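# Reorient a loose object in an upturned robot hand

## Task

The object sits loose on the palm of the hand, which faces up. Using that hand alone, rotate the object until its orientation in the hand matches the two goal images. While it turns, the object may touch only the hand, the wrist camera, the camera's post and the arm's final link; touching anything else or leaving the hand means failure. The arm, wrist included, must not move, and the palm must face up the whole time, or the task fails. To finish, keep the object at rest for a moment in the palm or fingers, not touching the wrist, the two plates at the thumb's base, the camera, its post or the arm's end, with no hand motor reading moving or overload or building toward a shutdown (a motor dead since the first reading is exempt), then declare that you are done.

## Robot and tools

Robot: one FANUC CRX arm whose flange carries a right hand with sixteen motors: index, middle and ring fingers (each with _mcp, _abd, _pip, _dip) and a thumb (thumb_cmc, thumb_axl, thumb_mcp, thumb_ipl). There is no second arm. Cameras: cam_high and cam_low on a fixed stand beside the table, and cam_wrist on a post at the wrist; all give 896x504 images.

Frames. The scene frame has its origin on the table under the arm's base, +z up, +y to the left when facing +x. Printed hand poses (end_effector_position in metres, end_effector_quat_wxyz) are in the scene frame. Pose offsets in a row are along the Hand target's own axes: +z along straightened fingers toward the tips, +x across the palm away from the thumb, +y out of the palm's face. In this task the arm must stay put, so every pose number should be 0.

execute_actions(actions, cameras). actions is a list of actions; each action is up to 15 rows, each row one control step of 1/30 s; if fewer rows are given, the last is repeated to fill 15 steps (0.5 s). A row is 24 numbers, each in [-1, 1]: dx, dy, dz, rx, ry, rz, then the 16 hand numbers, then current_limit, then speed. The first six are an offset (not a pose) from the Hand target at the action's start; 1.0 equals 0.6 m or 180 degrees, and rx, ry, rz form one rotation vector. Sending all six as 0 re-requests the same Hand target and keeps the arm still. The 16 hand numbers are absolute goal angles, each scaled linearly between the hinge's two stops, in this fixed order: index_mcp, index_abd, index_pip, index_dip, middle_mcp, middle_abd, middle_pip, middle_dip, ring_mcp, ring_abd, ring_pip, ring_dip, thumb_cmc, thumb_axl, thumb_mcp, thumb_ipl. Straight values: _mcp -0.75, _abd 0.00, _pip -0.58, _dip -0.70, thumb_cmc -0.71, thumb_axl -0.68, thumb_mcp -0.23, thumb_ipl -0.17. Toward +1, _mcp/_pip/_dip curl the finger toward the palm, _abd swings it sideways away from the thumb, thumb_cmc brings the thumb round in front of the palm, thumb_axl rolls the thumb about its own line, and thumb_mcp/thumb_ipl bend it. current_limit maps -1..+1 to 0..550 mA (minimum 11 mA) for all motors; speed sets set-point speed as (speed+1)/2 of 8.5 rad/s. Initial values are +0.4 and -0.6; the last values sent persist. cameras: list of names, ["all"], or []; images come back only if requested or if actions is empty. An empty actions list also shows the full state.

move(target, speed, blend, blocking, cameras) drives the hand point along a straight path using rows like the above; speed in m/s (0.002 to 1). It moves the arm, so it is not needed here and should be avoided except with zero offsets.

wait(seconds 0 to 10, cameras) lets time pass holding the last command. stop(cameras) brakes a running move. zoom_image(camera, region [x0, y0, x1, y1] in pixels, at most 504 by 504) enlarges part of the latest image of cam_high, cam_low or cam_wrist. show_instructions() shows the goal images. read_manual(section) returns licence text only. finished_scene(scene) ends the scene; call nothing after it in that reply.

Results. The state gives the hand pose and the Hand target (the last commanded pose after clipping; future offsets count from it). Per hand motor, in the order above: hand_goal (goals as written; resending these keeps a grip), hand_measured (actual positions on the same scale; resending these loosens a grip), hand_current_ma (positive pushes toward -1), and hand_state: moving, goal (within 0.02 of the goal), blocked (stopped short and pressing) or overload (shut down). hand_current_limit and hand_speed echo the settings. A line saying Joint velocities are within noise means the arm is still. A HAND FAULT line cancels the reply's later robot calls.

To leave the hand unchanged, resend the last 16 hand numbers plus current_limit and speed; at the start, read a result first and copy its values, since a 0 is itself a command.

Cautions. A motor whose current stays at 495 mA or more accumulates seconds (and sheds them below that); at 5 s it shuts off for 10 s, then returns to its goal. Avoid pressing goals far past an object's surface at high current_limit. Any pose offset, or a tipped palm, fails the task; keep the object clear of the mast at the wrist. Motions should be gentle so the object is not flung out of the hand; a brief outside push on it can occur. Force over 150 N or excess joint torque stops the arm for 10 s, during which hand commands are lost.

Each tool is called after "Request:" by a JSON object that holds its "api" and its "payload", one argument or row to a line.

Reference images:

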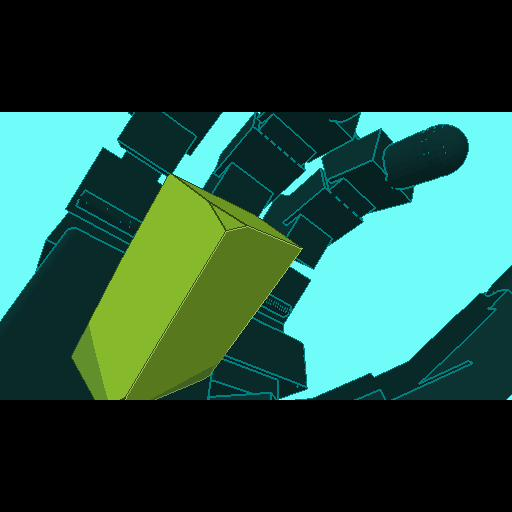

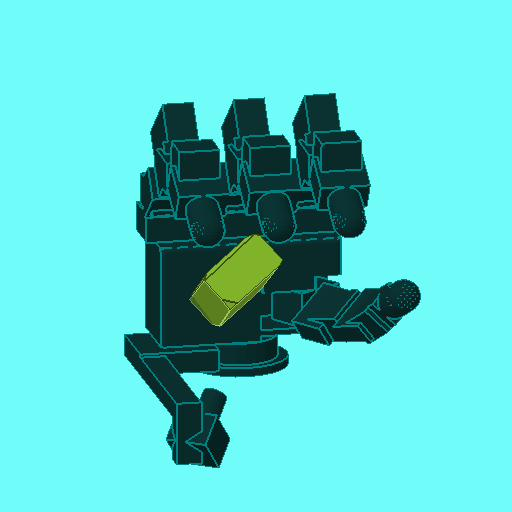

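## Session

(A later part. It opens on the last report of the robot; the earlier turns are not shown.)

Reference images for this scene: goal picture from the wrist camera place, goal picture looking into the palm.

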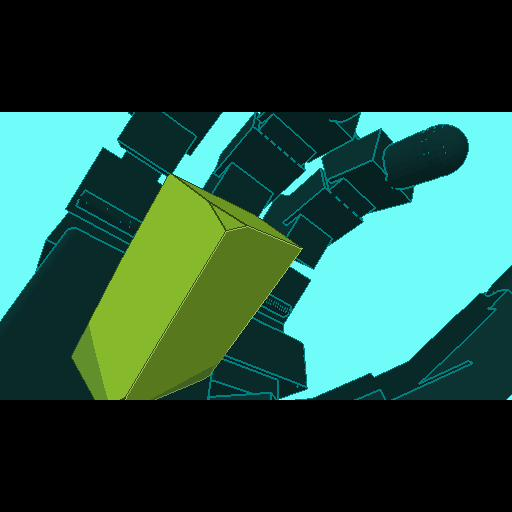

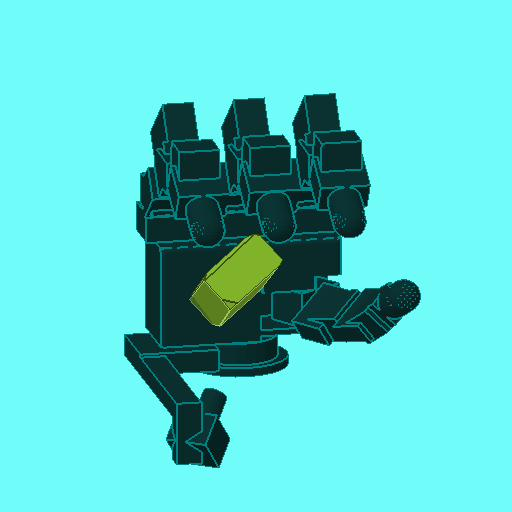

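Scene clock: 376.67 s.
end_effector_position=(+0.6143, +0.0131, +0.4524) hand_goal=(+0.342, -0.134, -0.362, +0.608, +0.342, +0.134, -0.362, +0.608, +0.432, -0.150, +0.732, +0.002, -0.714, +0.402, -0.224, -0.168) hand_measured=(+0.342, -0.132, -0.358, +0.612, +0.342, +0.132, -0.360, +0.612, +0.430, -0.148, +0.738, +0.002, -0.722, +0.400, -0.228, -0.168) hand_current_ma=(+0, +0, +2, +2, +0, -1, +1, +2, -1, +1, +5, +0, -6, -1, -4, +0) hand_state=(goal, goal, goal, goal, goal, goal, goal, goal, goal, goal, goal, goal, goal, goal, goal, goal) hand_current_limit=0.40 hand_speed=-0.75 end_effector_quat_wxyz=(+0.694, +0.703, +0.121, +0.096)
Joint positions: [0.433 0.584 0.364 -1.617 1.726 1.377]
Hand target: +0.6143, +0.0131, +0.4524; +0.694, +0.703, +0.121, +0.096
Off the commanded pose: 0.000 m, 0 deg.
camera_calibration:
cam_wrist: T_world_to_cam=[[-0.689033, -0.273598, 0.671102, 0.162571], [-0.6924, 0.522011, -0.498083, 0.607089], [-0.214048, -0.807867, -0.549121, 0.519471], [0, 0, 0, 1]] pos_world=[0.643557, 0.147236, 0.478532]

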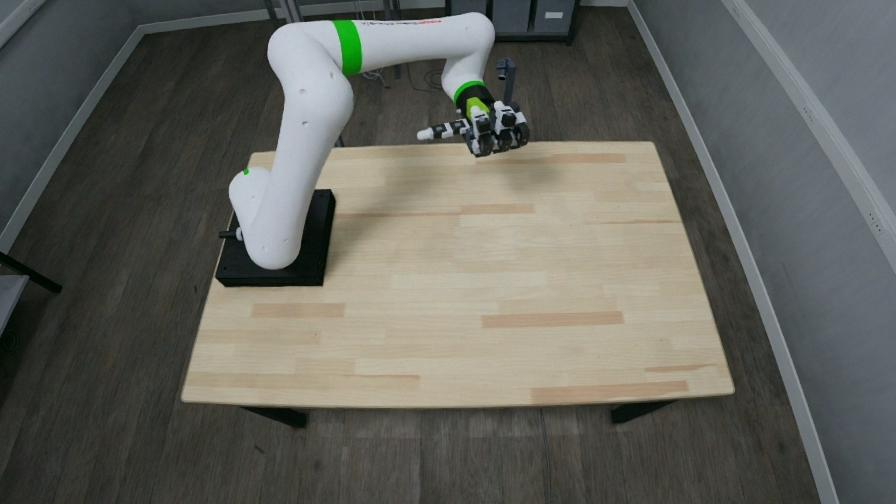

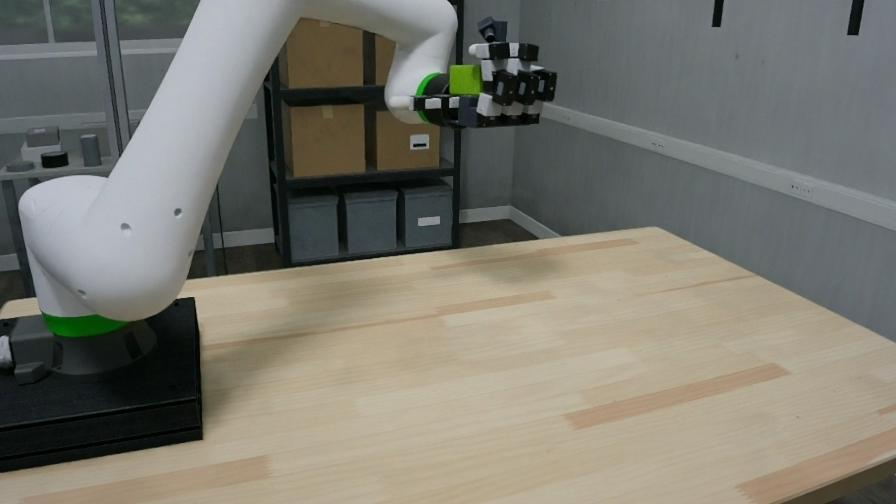

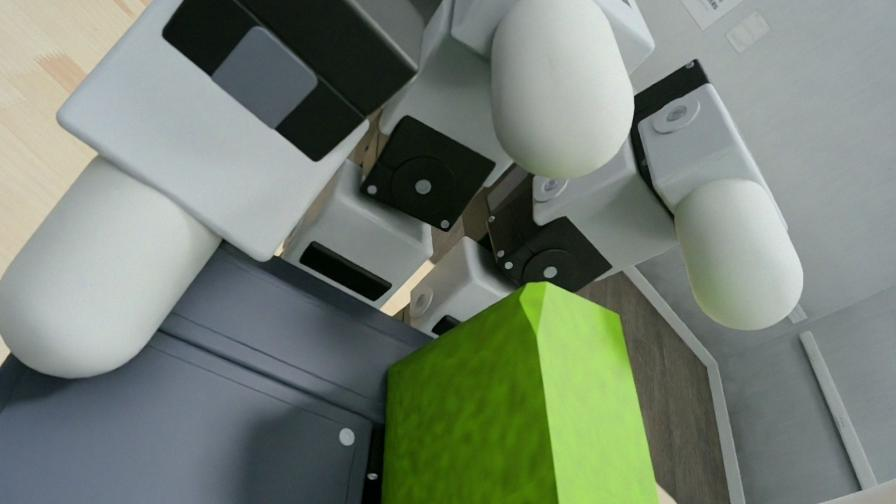

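Request:
{"api": "execute_actions", "payload": {
  "actions": [
    [[0,0,0,0,0,0, -0.5,-0.1333,-0.40,-0.50, -0.5,0.1333,-0.40,-0.50, 0.4315,-0.15,0.7328,0.0014, -0.7143,0.4012,-0.2247,-0.1676, 0.40,-0.55]],
    [[0,0,0,0,0,0, -0.5,-0.1333,-0.40,-0.50, -0.5,0.1333,-0.40,-0.50, 0.4315,-0.15,0.7328,0.0014, -0.7143,0.4012,-0.2247,-0.1676, 0.40,-0.55]]
  ],
  "cameras": ["all"]
}}

Request:
{"api": "zoom_image", "payload": {
  "camera": "cam_wrist",
  "region": [370, 250, 690, 504]
}}

Request:
{"api": "zoom_image", "payload": {
  "camera": "cam_low",
  "region": [444, 58, 492, 100]
}}

Request:
{"api": "zoom_image", "payload": {
  "camera": "cam_high",
  "region": [462, 92, 498, 128]
}}

Scene clock: 391.03 s.
end_effector_position=(+0.6143, +0.0131, +0.4524) hand_goal=(-0.500, -0.134, -0.400, -0.500, -0.500, +0.134, -0.400, -0.500, +0.432, -0.150, +0.732, +0.002, -0.714, +0.402, -0.224, -0.168) hand_measured=(-0.508, -0.132, -0.400, -0.498, -0.506, +0.132, -0.400, -0.498, +0.430, -0.148, +0.738, +0.002, -0.722, +0.400, -0.228, -0.168) hand_current_ma=(-7, +0, +0, +1, -6, -1, +0, +1, -1, +1, +5, +0, -6, -1, -4, +0) hand_state=(goal, goal, goal, goal, goal, goal, goal, goal, goal, goal, goal, goal, goal, goal, goal, goal) hand_current_limit=0.40 hand_speed=-0.55 end_effector_quat_wxyz=(+0.694, +0.703, +0.121, +0.096)
Joint positions: [0.433 0.584 0.364 -1.617 1.726 1.377]
Hand target: +0.6143, +0.0131, +0.4524; +0.694, +0.703, +0.121, +0.096
Off the commanded pose: 0.000 m, 0 deg.
camera_calibration:
cam_wrist: T_world_to_cam=[[-0.689033, -0.273598, 0.671102, 0.162571], [-0.6924, 0.522011, -0.498083, 0.607089], [-0.214048, -0.807867, -0.549121, 0.519471], [0, 0, 0, 1]] pos_world=[0.643557, 0.147236, 0.478532]

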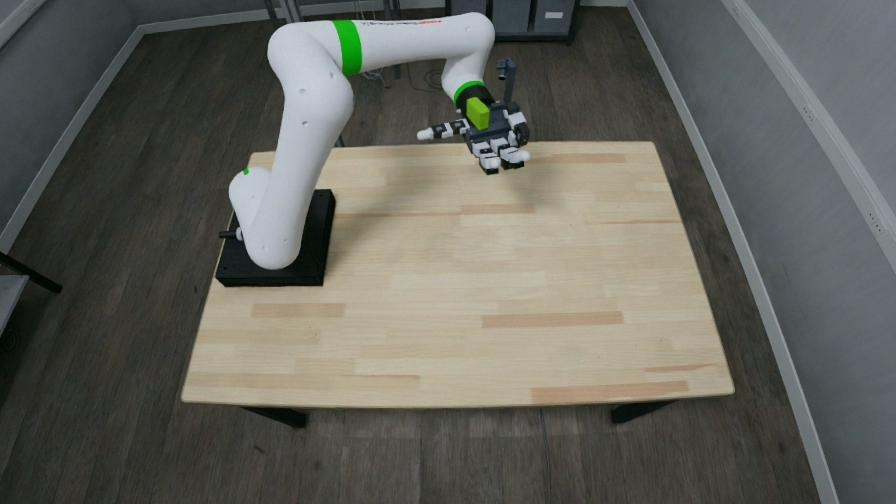

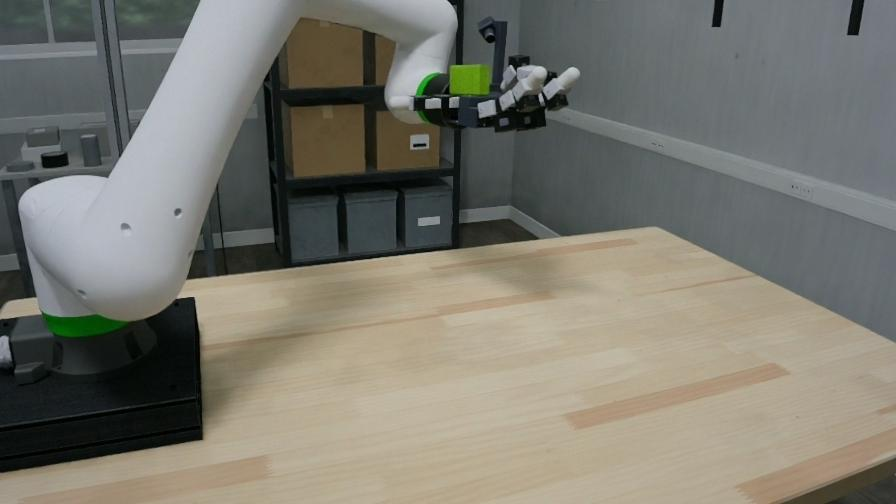

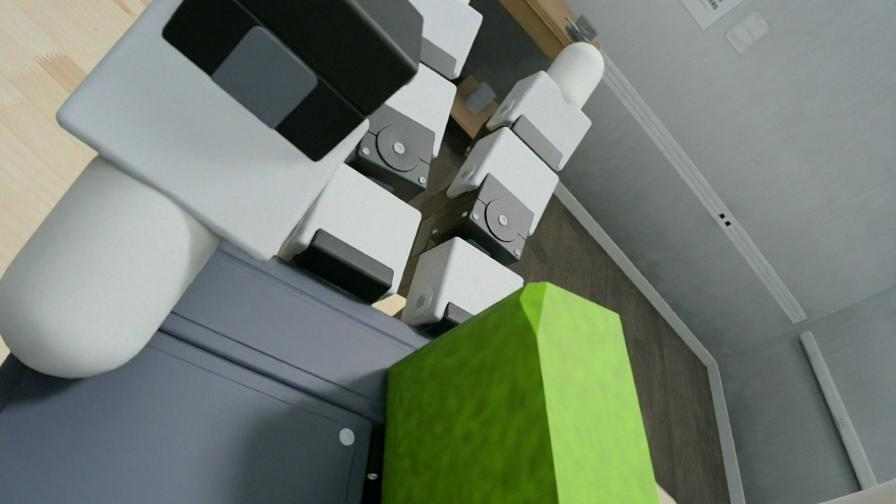

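Scaled by 1.575 from the camera's 896x504 image, which has a finer 1280x720 frame.

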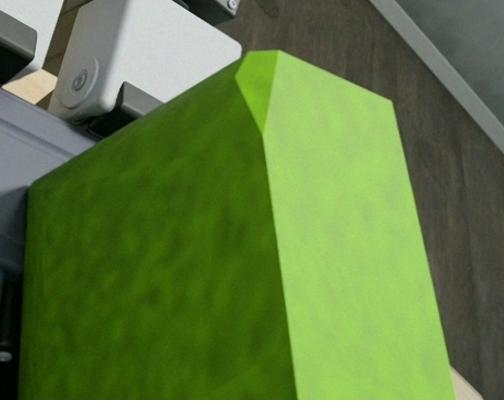

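Scaled by 10.500 from the camera's 896x504 image, which has a finer 1280x720 frame.

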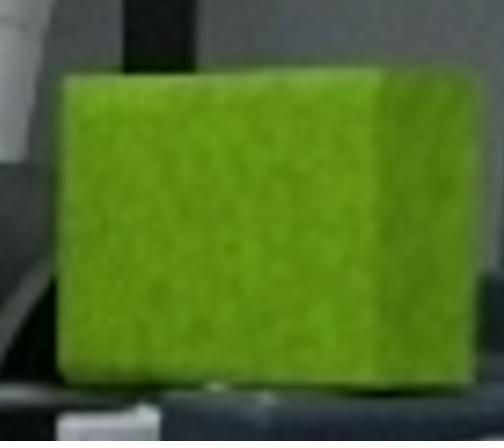

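Scaled by 14.000 from the camera's 896x504 image, which has a finer 1280x720 frame.

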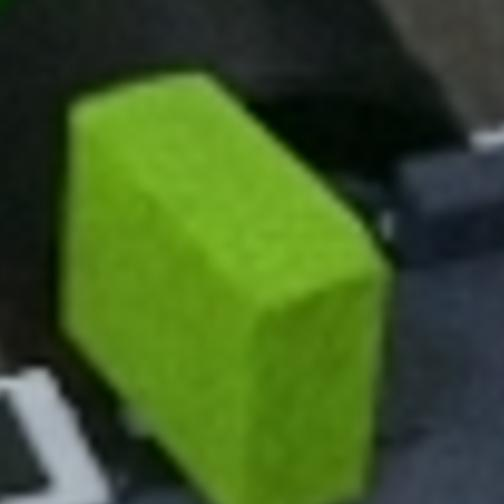

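Request:
{"api": "zoom_image", "payload": {
  "camera": "cam_high",
  "region": [464, 92, 484, 112]
}}

Request:
{"api": "zoom_image", "payload": {
  "camera": "cam_low",
  "region": [446, 80, 466, 100]
}}

Request:
{"api": "zoom_image", "payload": {
  "camera": "cam_low",
  "region": [474, 54, 494, 74]
}}

Scaled by 25.200 from the camera's 896x504 image, which has a finer 1280x720 frame.

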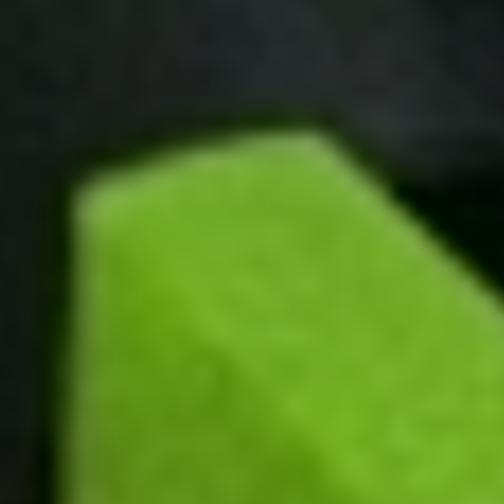

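Scaled by 25.200 from the camera's 896x504 image, which has a finer 1280x720 frame.

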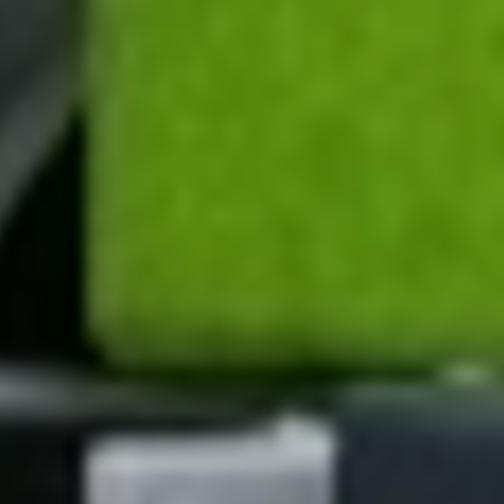

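Scaled by 25.200 from the camera's 896x504 image, which has a finer 1280x720 frame.

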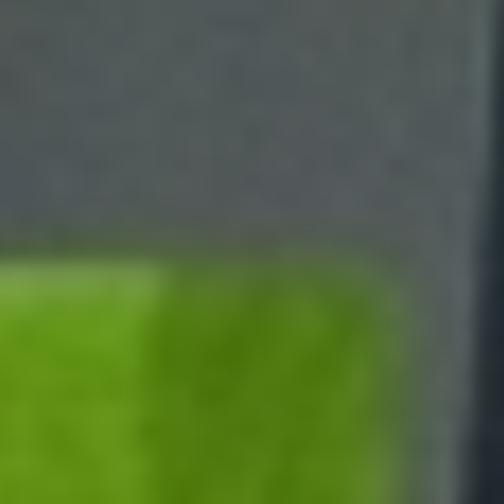

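Request:
{"api": "execute_actions", "payload": {
  "actions": [
    [[0,0,0,0,0,0, 0.3425,-0.2,-0.362,0.6087, 0.3425,0.2,-0.362,0.6087, 0.4315,-0.15,0.7328,0.0014, -0.7143,0.4012,-0.2247,-0.1676, 0.40,-0.5]],
    [[0,0,0,0,0,0, 0.3425,-0.2,-0.362,0.6087, 0.3425,0.2,-0.362,0.6087, 0.4315,-0.15,0.7328,0.0014, -0.7143,0.4012,-0.2247,-0.1676, 0.40,-0.5]],
    [[0,0,0,0,0,0, 0.8,-0.2,-0.362,0.8304, 0.8,0.2,-0.362,0.8304, 0.4315,-0.15,0.7328,0.0014, -0.7143,0.4012,-0.2247,-0.1676, 0.40,-0.65]]
  ],
  "cameras": ["cam_wrist"]
}}

Scene clock: 412.03 s.
end_effector_position=(+0.6143, +0.0131, +0.4524) hand_goal=(+0.800, -0.200, -0.362, +0.830, +0.800, +0.200, -0.362, +0.830, +0.432, -0.150, +0.732, +0.002, -0.714, +0.402, -0.224, -0.168) hand_measured=(+0.798, -0.202, -0.364, +0.828, +0.798, +0.198, -0.364, +0.828, +0.432, -0.148, +0.738, +0.002, -0.722, +0.400, -0.228, -0.168) hand_current_ma=(-1, +0, -1, -1, -1, +0, -1, -1, +0, +1, +5, +0, -6, -1, -4, +0) hand_state=(goal, goal, goal, goal, goal, goal, goal, goal, goal, goal, goal, goal, goal, goal, goal, goal) hand_current_limit=0.40 hand_speed=-0.65 end_effector_quat_wxyz=(+0.694, +0.703, +0.121, +0.096)
Joint positions: [0.433 0.584 0.364 -1.617 1.726 1.377]
Hand target: +0.6143, +0.0131, +0.4524; +0.694, +0.703, +0.121, +0.096
Off the commanded pose: 0.000 m, 0 deg.
camera_calibration:
cam_wrist: T_world_to_cam=[[-0.689033, -0.273598, 0.671102, 0.162571], [-0.6924, 0.522011, -0.498083, 0.607089], [-0.214048, -0.807867, -0.549121, 0.519471], [0, 0, 0, 1]] pos_world=[0.643557, 0.147236, 0.478532]
Images, in order (width x height): cam_wrist 896x504.

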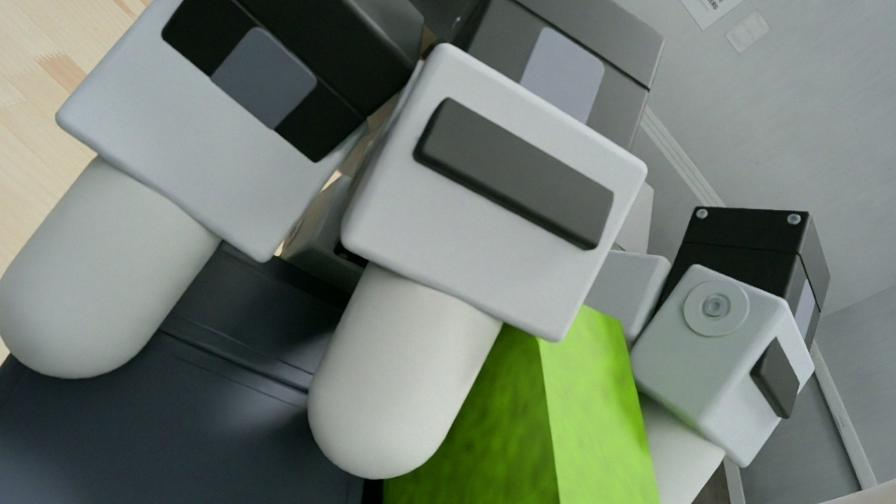

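Request:
{"api": "execute_actions", "payload": {
  "actions": [],
  "cameras": ["all"]
}}

Scene clock: 415.27 s.
end_effector_position=(+0.6143, +0.0131, +0.4524) hand_goal=(+0.800, -0.200, -0.362, +0.830, +0.800, +0.200, -0.362, +0.830, +0.432, -0.150, +0.732, +0.002, -0.714, +0.402, -0.224, -0.168) hand_measured=(+0.798, -0.202, -0.364, +0.828, +0.798, +0.198, -0.364, +0.828, +0.432, -0.148, +0.738, +0.002, -0.722, +0.400, -0.228, -0.168) hand_current_ma=(-1, +0, -1, -1, -1, +0, -1, -1, +0, +1, +5, +0, -6, -1, -4, +0) hand_state=(goal, goal, goal, goal, goal, goal, goal, goal, goal, goal, goal, goal, goal, goal, goal, goal) hand_current_limit=0.40 hand_speed=-0.65 end_effector_quat_wxyz=(+0.694, +0.703, +0.121, +0.096)
Joint positions: [0.433 0.584 0.364 -1.617 1.726 1.377]
Joint velocities: within noise
Hand target: +0.6143, +0.0131, +0.4524; +0.694, +0.703, +0.121, +0.096
Off the commanded pose: 0.000 m, 0 deg.
camera_calibration:
cam_wrist: T_world_to_cam=[[-0.689033, -0.273598, 0.671102, 0.162571], [-0.6924, 0.522011, -0.498083, 0.607089], [-0.214048, -0.807867, -0.549121, 0.519471], [0, 0, 0, 1]] pos_world=[0.643557, 0.147236, 0.478532]

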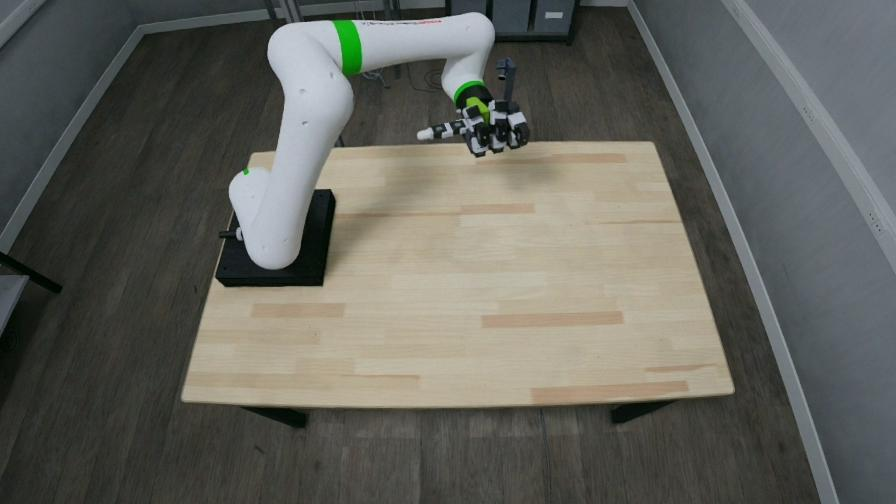

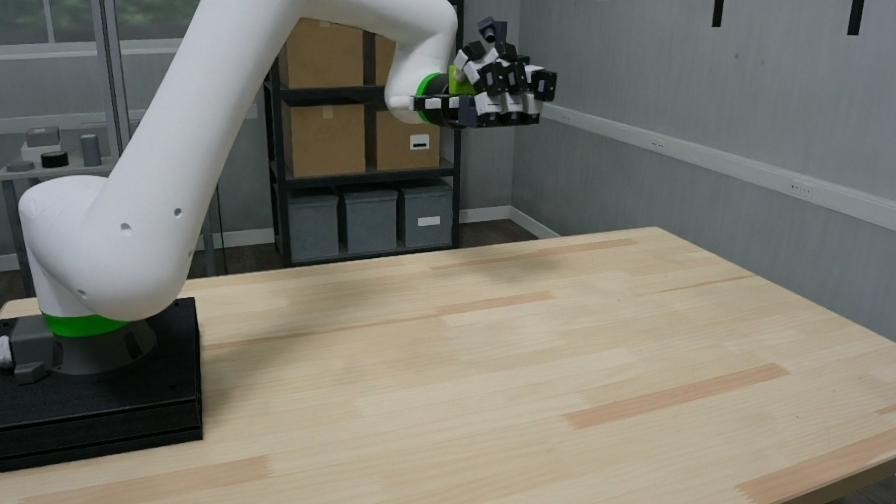

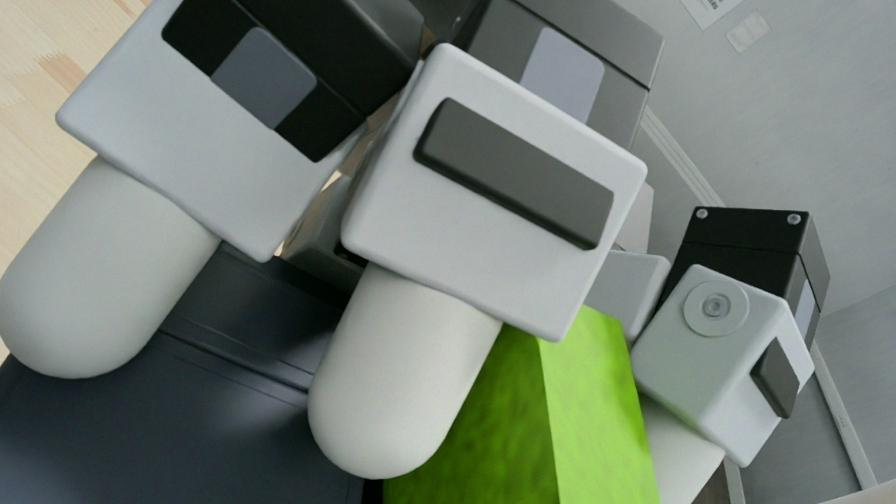

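Request:
{"api": "execute_actions", "payload": {
  "actions": [
    [[0,0,0,0,0,0,0.8,0.12,-0.362,0.8304,0.8,-0.12,-0.362,0.8304,0.4315,-0.15,0.7328,0.0014,-0.7143,0.4012,-0.2247,-0.1676,0.4,-0.85]]
  ],
  "cameras": ["cam_wrist"]
}}

Scene clock: 416.73 s.
end_effector_position=(+0.6143, +0.0131, +0.4524) hand_goal=(+0.800, +0.120, -0.362, +0.830, +0.800, -0.120, -0.362, +0.830, +0.432, -0.150, +0.732, +0.002, -0.714, +0.402, -0.224, -0.168) hand_measured=(+0.798, -0.170, -0.368, +0.828, +0.798, +0.170, -0.366, +0.828, +0.432, -0.148, +0.738, +0.002, -0.722, +0.400, -0.228, -0.168) hand_current_ma=(-1, -385, -4, -1, -1, +385, -3, -1, +0, +1, +5, +0, -6, -1, -4, +0) hand_state=(goal, blocked, goal, goal, goal, blocked, goal, goal, goal, goal, goal, goal, goal, goal, goal, goal) hand_current_limit=0.40 hand_speed=-0.85 end_effector_quat_wxyz=(+0.694, +0.703, +0.121, +0.096)
Joint positions: [0.433 0.584 0.364 -1.617 1.726 1.377]
Hand target: +0.6143, +0.0131, +0.4524; +0.694, +0.703, +0.121, +0.096
Off the commanded pose: 0.000 m, 0 deg.
camera_calibration:
cam_wrist: T_world_to_cam=[[-0.689033, -0.273598, 0.671102, 0.162571], [-0.6924, 0.522011, -0.498083, 0.607089], [-0.214048, -0.807867, -0.549121, 0.519471], [0, 0, 0, 1]] pos_world=[0.643557, 0.147236, 0.478532]
Images, in order (width x height): cam_wrist 896x504.

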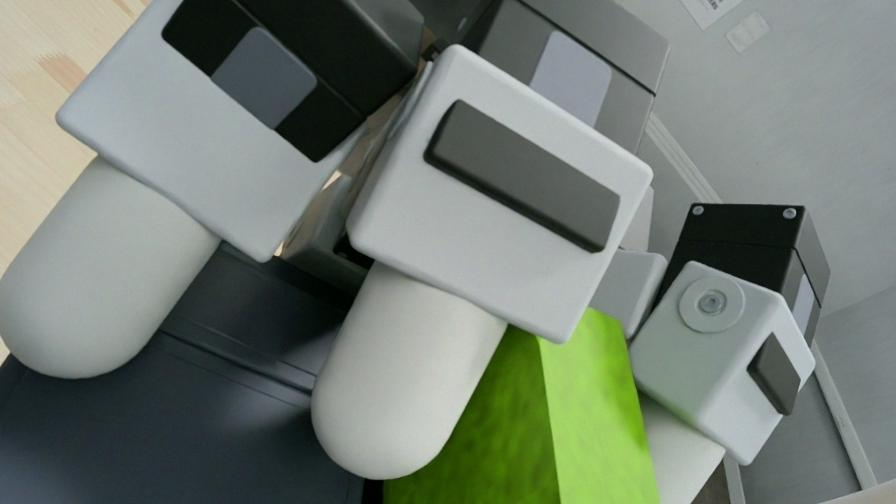

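Request:
{"api": "execute_actions", "payload": {
  "actions": [
    [[0,0,0,0,0,0,0.5726,0.09,-0.165,0.968,0.5726,-0.09,-0.165,0.968,0.4315,-0.15,0.7328,0.0014,-0.7143,0.4012,-0.2247,-0.1676,0.4,-0.88]]
  ],
  "cameras": ["cam_wrist"]
}}

Request:
{"api": "zoom_image", "payload": {
  "camera": "cam_wrist",
  "region": [350, 250, 800, 504]
}}

Scene clock: 418.17 s.
end_effector_position=(+0.6143, +0.0131, +0.4524) hand_goal=(+0.572, +0.090, -0.166, +0.968, +0.572, -0.090, -0.166, +0.968, +0.432, -0.150, +0.732, +0.002, -0.714, +0.402, -0.224, -0.168) hand_measured=(+0.602, -0.122, -0.206, +0.952, +0.558, +0.040, -0.176, +0.974, +0.432, -0.148, +0.738, +0.002, -0.722, +0.400, -0.228, -0.168) hand_current_ma=(+51, -385, -69, -19, -18, +331, -8, +4, +0, +1, +5, +0, -6, -1, -4, +0) hand_state=(blocked, blocked, blocked, goal, goal, blocked, goal, goal, goal, goal, goal, goal, goal, goal, goal, goal) hand_current_limit=0.40 hand_speed=-0.88 end_effector_quat_wxyz=(+0.694, +0.703, +0.121, +0.096)
Joint positions: [0.433 0.584 0.364 -1.617 1.726 1.377]
Hand target: +0.6143, +0.0131, +0.4524; +0.694, +0.703, +0.121, +0.096
Off the commanded pose: 0.000 m, 0 deg.
camera_calibration:
cam_wrist: T_world_to_cam=[[-0.689033, -0.273598, 0.671102, 0.162571], [-0.6924, 0.522011, -0.498083, 0.607089], [-0.214048, -0.807867, -0.549121, 0.519471], [0, 0, 0, 1]] pos_world=[0.643557, 0.147236, 0.478532]
Images, in order (width x height): cam_wrist 896x504.

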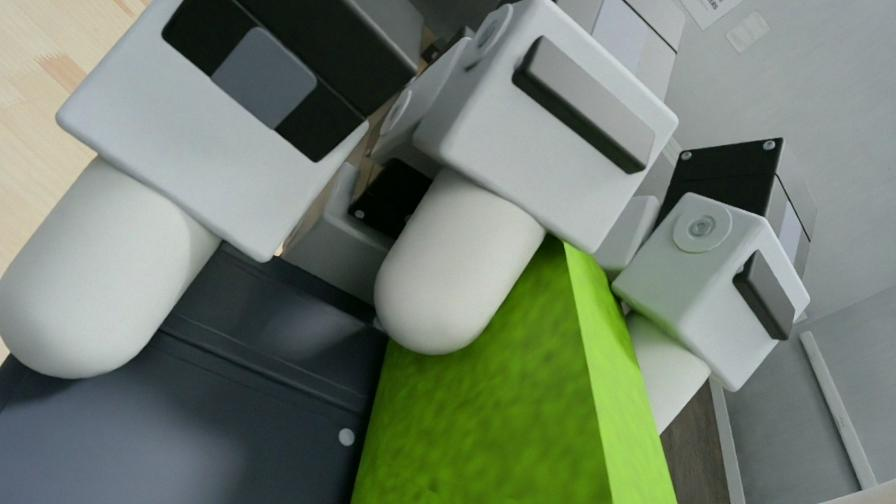

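Scaled by 1.120 from the camera's 896x504 image, which has a finer 1280x720 frame.

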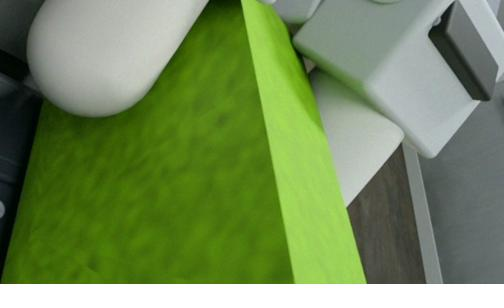

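Request:
{"api": "zoom_image", "payload": {
  "camera": "cam_wrist",
  "region": [520, 210, 720, 330]
}}

Request:
{"api": "zoom_image", "payload": {
  "camera": "cam_wrist",
  "region": [340, 300, 700, 504]
}}

Scaled by 2.520 from the camera's 896x504 image, which has a finer 1280x720 frame.

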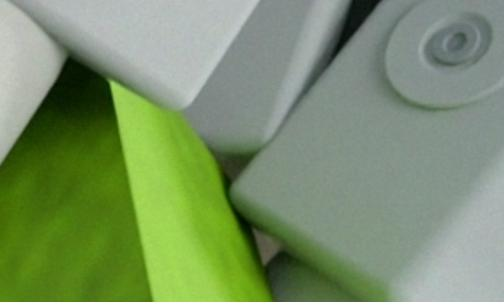

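Scaled by 1.400 from the camera's 896x504 image, which has a finer 1280x720 frame.

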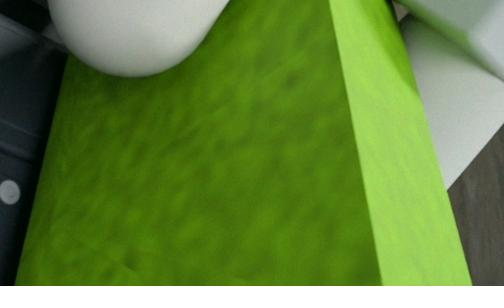

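Request:
{"api": "execute_actions", "payload": {
  "actions": [],
  "cameras": ["cam_high", "cam_low", "cam_wrist"]
}}

Request:
{"api": "zoom_image", "payload": {
  "camera": "cam_high",
  "region": [440, 80, 540, 160]
}}

Request:
{"api": "zoom_image", "payload": {
  "camera": "cam_low",
  "region": [400, 40, 560, 140]
}}

Scene clock: 422.00 s.
end_effector_position=(+0.6143, +0.0131, +0.4524) hand_goal=(+0.572, +0.090, -0.166, +0.968, +0.572, -0.090, -0.166, +0.968, +0.432, -0.150, +0.732, +0.002, -0.714, +0.402, -0.224, -0.168) hand_measured=(+0.602, -0.122, -0.206, +0.952, +0.558, +0.040, -0.176, +0.974, +0.432, -0.148, +0.738, +0.002, -0.722, +0.400, -0.228, -0.168) hand_current_ma=(+51, -385, -69, -19, -18, +331, -8, +4, +0, +1, +5, +0, -6, -1, -4, +0) hand_state=(blocked, blocked, blocked, goal, goal, blocked, goal, goal, goal, goal, goal, goal, goal, goal, goal, goal) hand_current_limit=0.40 hand_speed=-0.88 end_effector_quat_wxyz=(+0.694, +0.703, +0.121, +0.096)
Joint positions: [0.433 0.584 0.364 -1.617 1.726 1.377]
Joint velocities: within noise
Hand target: +0.6143, +0.0131, +0.4524; +0.694, +0.703, +0.121, +0.096
Off the commanded pose: 0.000 m, 0 deg.
camera_calibration:
cam_wrist: T_world_to_cam=[[-0.689033, -0.273598, 0.671102, 0.162571], [-0.6924, 0.522011, -0.498083, 0.607089], [-0.214048, -0.807867, -0.549121, 0.519471], [0, 0, 0, 1]] pos_world=[0.643557, 0.147236, 0.478532]

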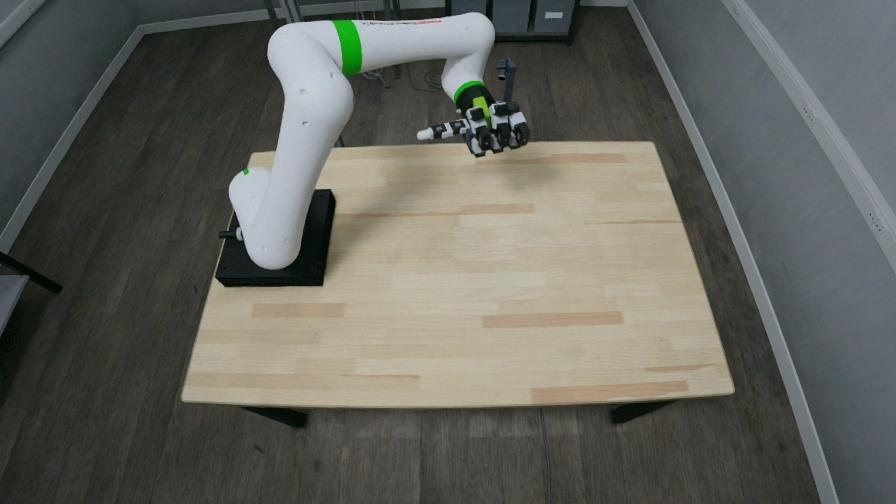

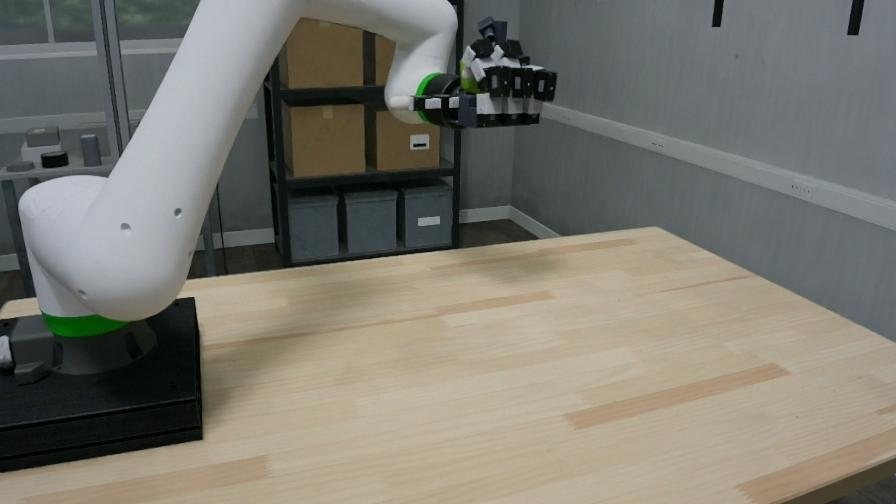

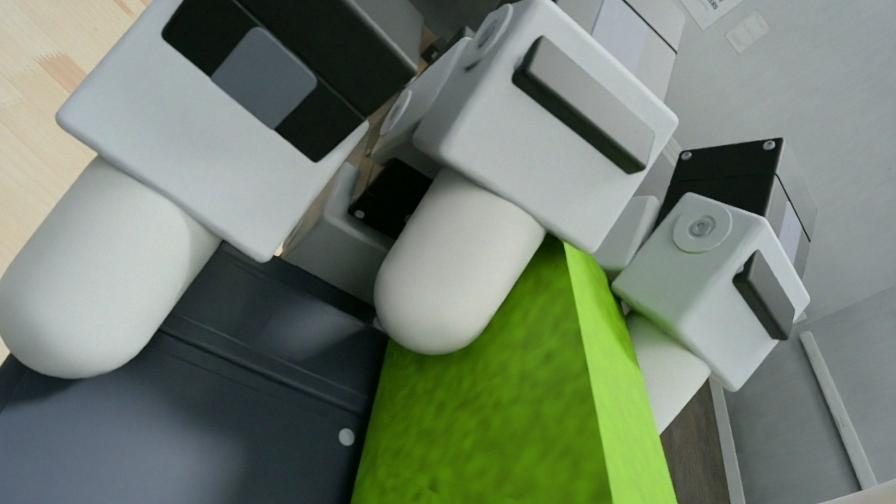

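Scaled by 5.040 from the camera's 896x504 image, which has a finer 1280x720 frame.

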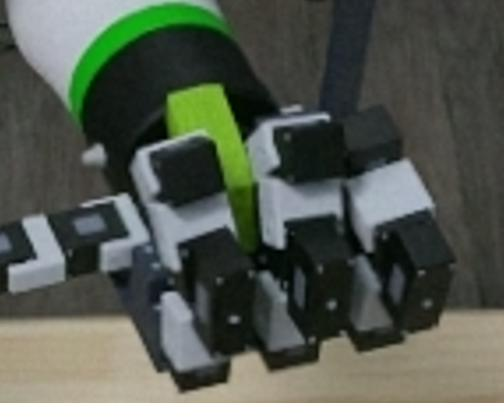

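Scaled by 3.150 from the camera's 896x504 image, which has a finer 1280x720 frame.

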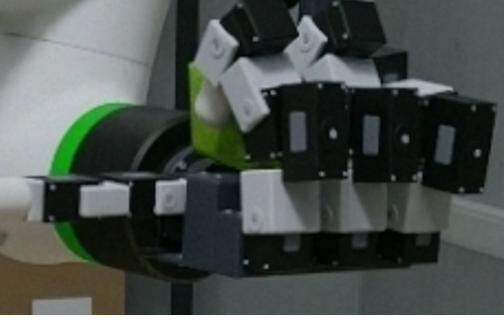

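Request:
{"api": "zoom_image", "payload": {
  "camera": "cam_low",
  "region": [444, 50, 500, 106]
}}

Request:
{"api": "zoom_image", "payload": {
  "camera": "cam_high",
  "region": [462, 90, 506, 134]
}}

Scaled by 9.000 from the camera's 896x504 image, which has a finer 1280x720 frame.

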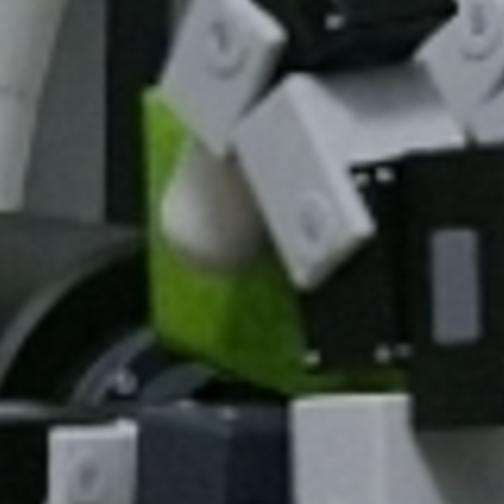

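Scaled by 11.455 from the camera's 896x504 image, which has a finer 1280x720 frame.

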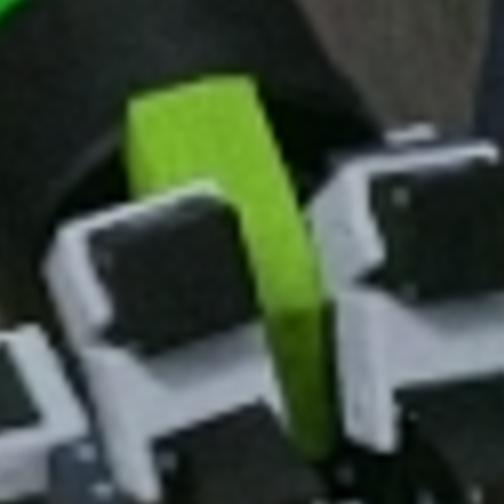

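Request:
{"api": "execute_actions", "payload": {
  "actions": [
    [[0,0,0,0,0,0,0.6014,-0.2,-0.2058,0.9522,0.5580,0.25,-0.176,0.974,0.4315,-0.15,0.7328,0.0014,-0.7143,0.4012,-0.2247,-0.1676,0.4,-0.92]]
  ],
  "cameras": ["cam_wrist", "cam_low"]
}}

Request:
{"api": "zoom_image", "payload": {
  "camera": "cam_low",
  "region": [444, 50, 500, 106]
}}

Scene clock: 439.63 s.
end_effector_position=(+0.6143, +0.0131, +0.4524) hand_goal=(+0.602, -0.200, -0.206, +0.952, +0.558, +0.250, -0.176, +0.974, +0.432, -0.150, +0.732, +0.002, -0.714, +0.402, -0.224, -0.168) hand_measured=(+0.604, -0.198, -0.208, +0.950, +0.560, +0.232, -0.174, +0.976, +0.432, -0.148, +0.738, +0.002, -0.722, +0.400, -0.228, -0.168) hand_current_ma=(+0, +1, -1, -1, +1, -19, +1, +1, +0, +1, +5, +0, -6, -1, -4, +0) hand_state=(goal, goal, goal, goal, goal, goal, goal, goal, goal, goal, goal, goal, goal, goal, goal, goal) hand_current_limit=0.40 hand_speed=-0.92 end_effector_quat_wxyz=(+0.694, +0.703, +0.121, +0.096)
Joint positions: [0.433 0.584 0.364 -1.617 1.726 1.377]
Hand target: +0.6143, +0.0131, +0.4524; +0.694, +0.703, +0.121, +0.096
Off the commanded pose: 0.000 m, 0 deg.
camera_calibration:
cam_wrist: T_world_to_cam=[[-0.689033, -0.273598, 0.671102, 0.162571], [-0.6924, 0.522011, -0.498083, 0.607089], [-0.214048, -0.807867, -0.549121, 0.519471], [0, 0, 0, 1]] pos_world=[0.643557, 0.147236, 0.478532]
Images, in order (width x height): cam_low 896x504, cam_wrist 896x504.

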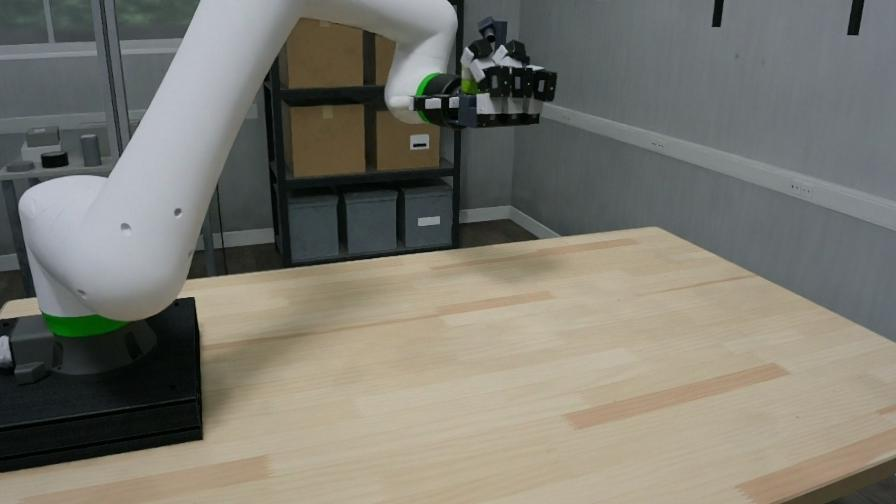

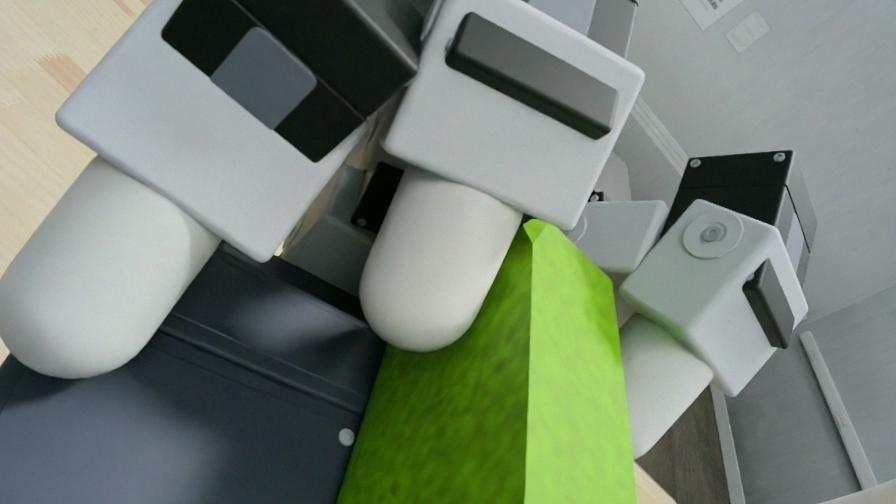

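Scaled by 9.000 from the camera's 896x504 image, which has a finer 1280x720 frame.

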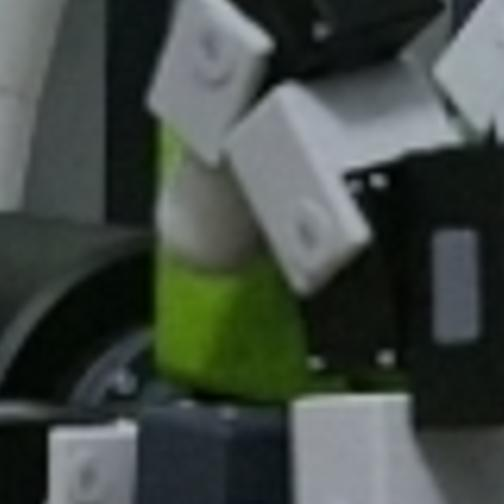

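Request:
{"api": "zoom_image", "payload": {
  "camera": "cam_wrist",
  "region": [480, 200, 680, 320]
}}

Request:
{"api": "zoom_image", "payload": {
  "camera": "cam_wrist",
  "region": [320, 330, 700, 504]
}}

Scaled by 2.520 from the camera's 896x504 image, which has a finer 1280x720 frame.

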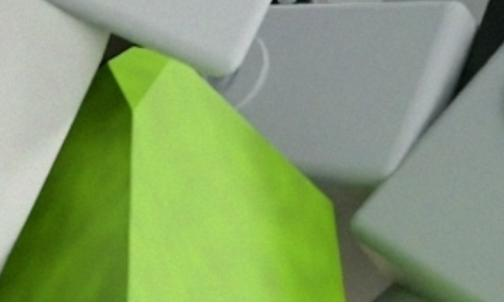

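Scaled by 1.326 from the camera's 896x504 image, which has a finer 1280x720 frame.

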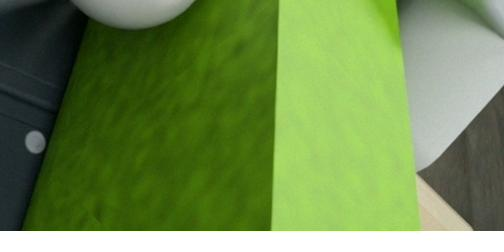

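Request:
{"api": "execute_actions", "payload": {
  "actions": [
    [[0,0,0,0,0,0,0.0685,-0.2,-0.2117,0.8986,0.0685,0.25,-0.2117,0.8986,0.3425,0.4167,0.8394,0.0,-0.7143,0.4012,-0.2247,-0.1676,0.4,-0.65]]
  ],
  "cameras": ["cam_wrist"]
}}

Scene clock: 443.00 s.
end_effector_position=(+0.6143, +0.0131, +0.4524) hand_goal=(+0.068, -0.200, -0.212, +0.898, +0.068, +0.250, -0.212, +0.898, +0.342, +0.416, +0.840, +0.000, -0.714, +0.402, -0.224, -0.168) hand_measured=(+0.066, -0.198, -0.210, +0.900, +0.066, +0.248, -0.210, +0.902, +0.342, +0.414, +0.840, +0.002, -0.722, +0.400, -0.228, -0.168) hand_current_ma=(-1, +1, +1, +1, -1, -1, +1, +2, +0, -1, +0, +1, -6, -1, -4, +0) hand_state=(goal, goal, goal, goal, goal, goal, goal, goal, goal, goal, goal, goal, goal, goal, goal, goal) hand_current_limit=0.40 hand_speed=-0.65 end_effector_quat_wxyz=(+0.694, +0.703, +0.121, +0.096)
Joint positions: [0.433 0.584 0.364 -1.617 1.726 1.377]
Hand target: +0.6143, +0.0131, +0.4524; +0.694, +0.703, +0.121, +0.096
Off the commanded pose: 0.000 m, 0 deg.
camera_calibration:
cam_wrist: T_world_to_cam=[[-0.689033, -0.273598, 0.671102, 0.162571], [-0.6924, 0.522011, -0.498083, 0.607089], [-0.214048, -0.807867, -0.549121, 0.519471], [0, 0, 0, 1]] pos_world=[0.643557, 0.147236, 0.478532]
Images, in order (width x height): cam_wrist 896x504.

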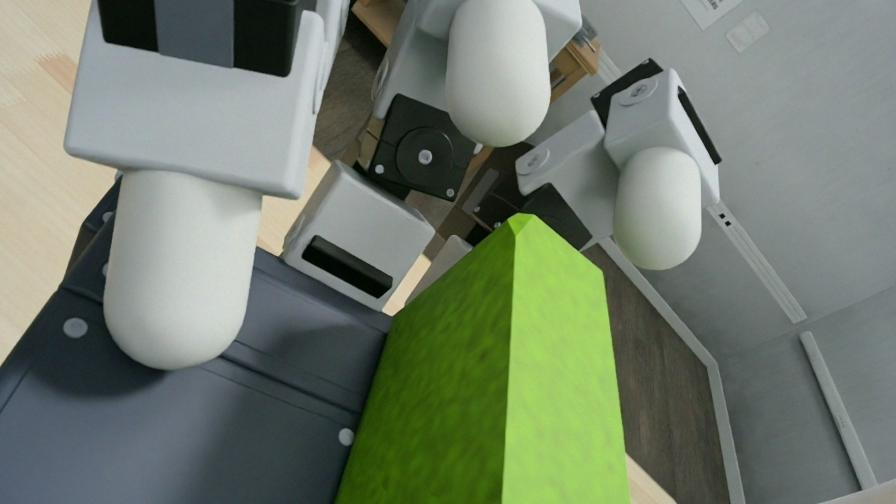

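Request:
{"api": "execute_actions", "payload": {
  "actions": [
    [[0,0,0,0,0,0,-0.2055,-0.0833,0.9562,-0.1159,-0.5,0.1333,-0.40,-0.50,0.3288,1.0,0.9416,0.0,0.4286,0.4012,-0.2247,-0.1676,0.4,-0.65]]
  ],
  "cameras": ["cam_wrist"]
}}

Scene clock: 445.60 s.
end_effector_position=(+0.6143, +0.0131, +0.4524) hand_goal=(-0.206, -0.084, +0.956, -0.116, -0.500, +0.134, -0.400, -0.500, +0.328, +1.000, +0.942, +0.000, +0.428, +0.402, -0.224, -0.168) hand_measured=(-0.210, -0.086, +0.954, -0.114, -0.506, +0.138, -0.400, -0.498, +0.324, +0.998, +0.940, -0.002, +0.422, +0.400, -0.226, -0.168) hand_current_ma=(-3, -1, -1, +1, -5, +2, +0, +1, -2, -1, +0, -1, -4, -1, -2, +0) hand_state=(goal, goal, goal, goal, goal, goal, goal, goal, goal, goal, goal, goal, goal, goal, goal, goal) hand_current_limit=0.40 hand_speed=-0.65 end_effector_quat_wxyz=(+0.694, +0.703, +0.121, +0.096)
Joint positions: [0.433 0.584 0.364 -1.617 1.726 1.377]
Hand target: +0.6143, +0.0131, +0.4524; +0.694, +0.703, +0.121, +0.096
Off the commanded pose: 0.000 m, 0 deg.
camera_calibration:
cam_wrist: T_world_to_cam=[[-0.689033, -0.273598, 0.671102, 0.162571], [-0.6924, 0.522011, -0.498083, 0.607089], [-0.214048, -0.807867, -0.549121, 0.519471], [0, 0, 0, 1]] pos_world=[0.643557, 0.147236, 0.478532]
Images, in order (width x height): cam_wrist 896x504.

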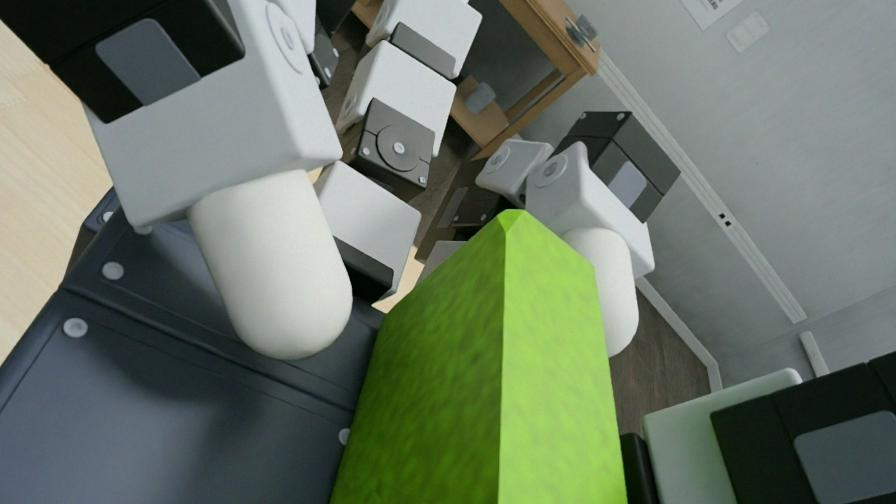

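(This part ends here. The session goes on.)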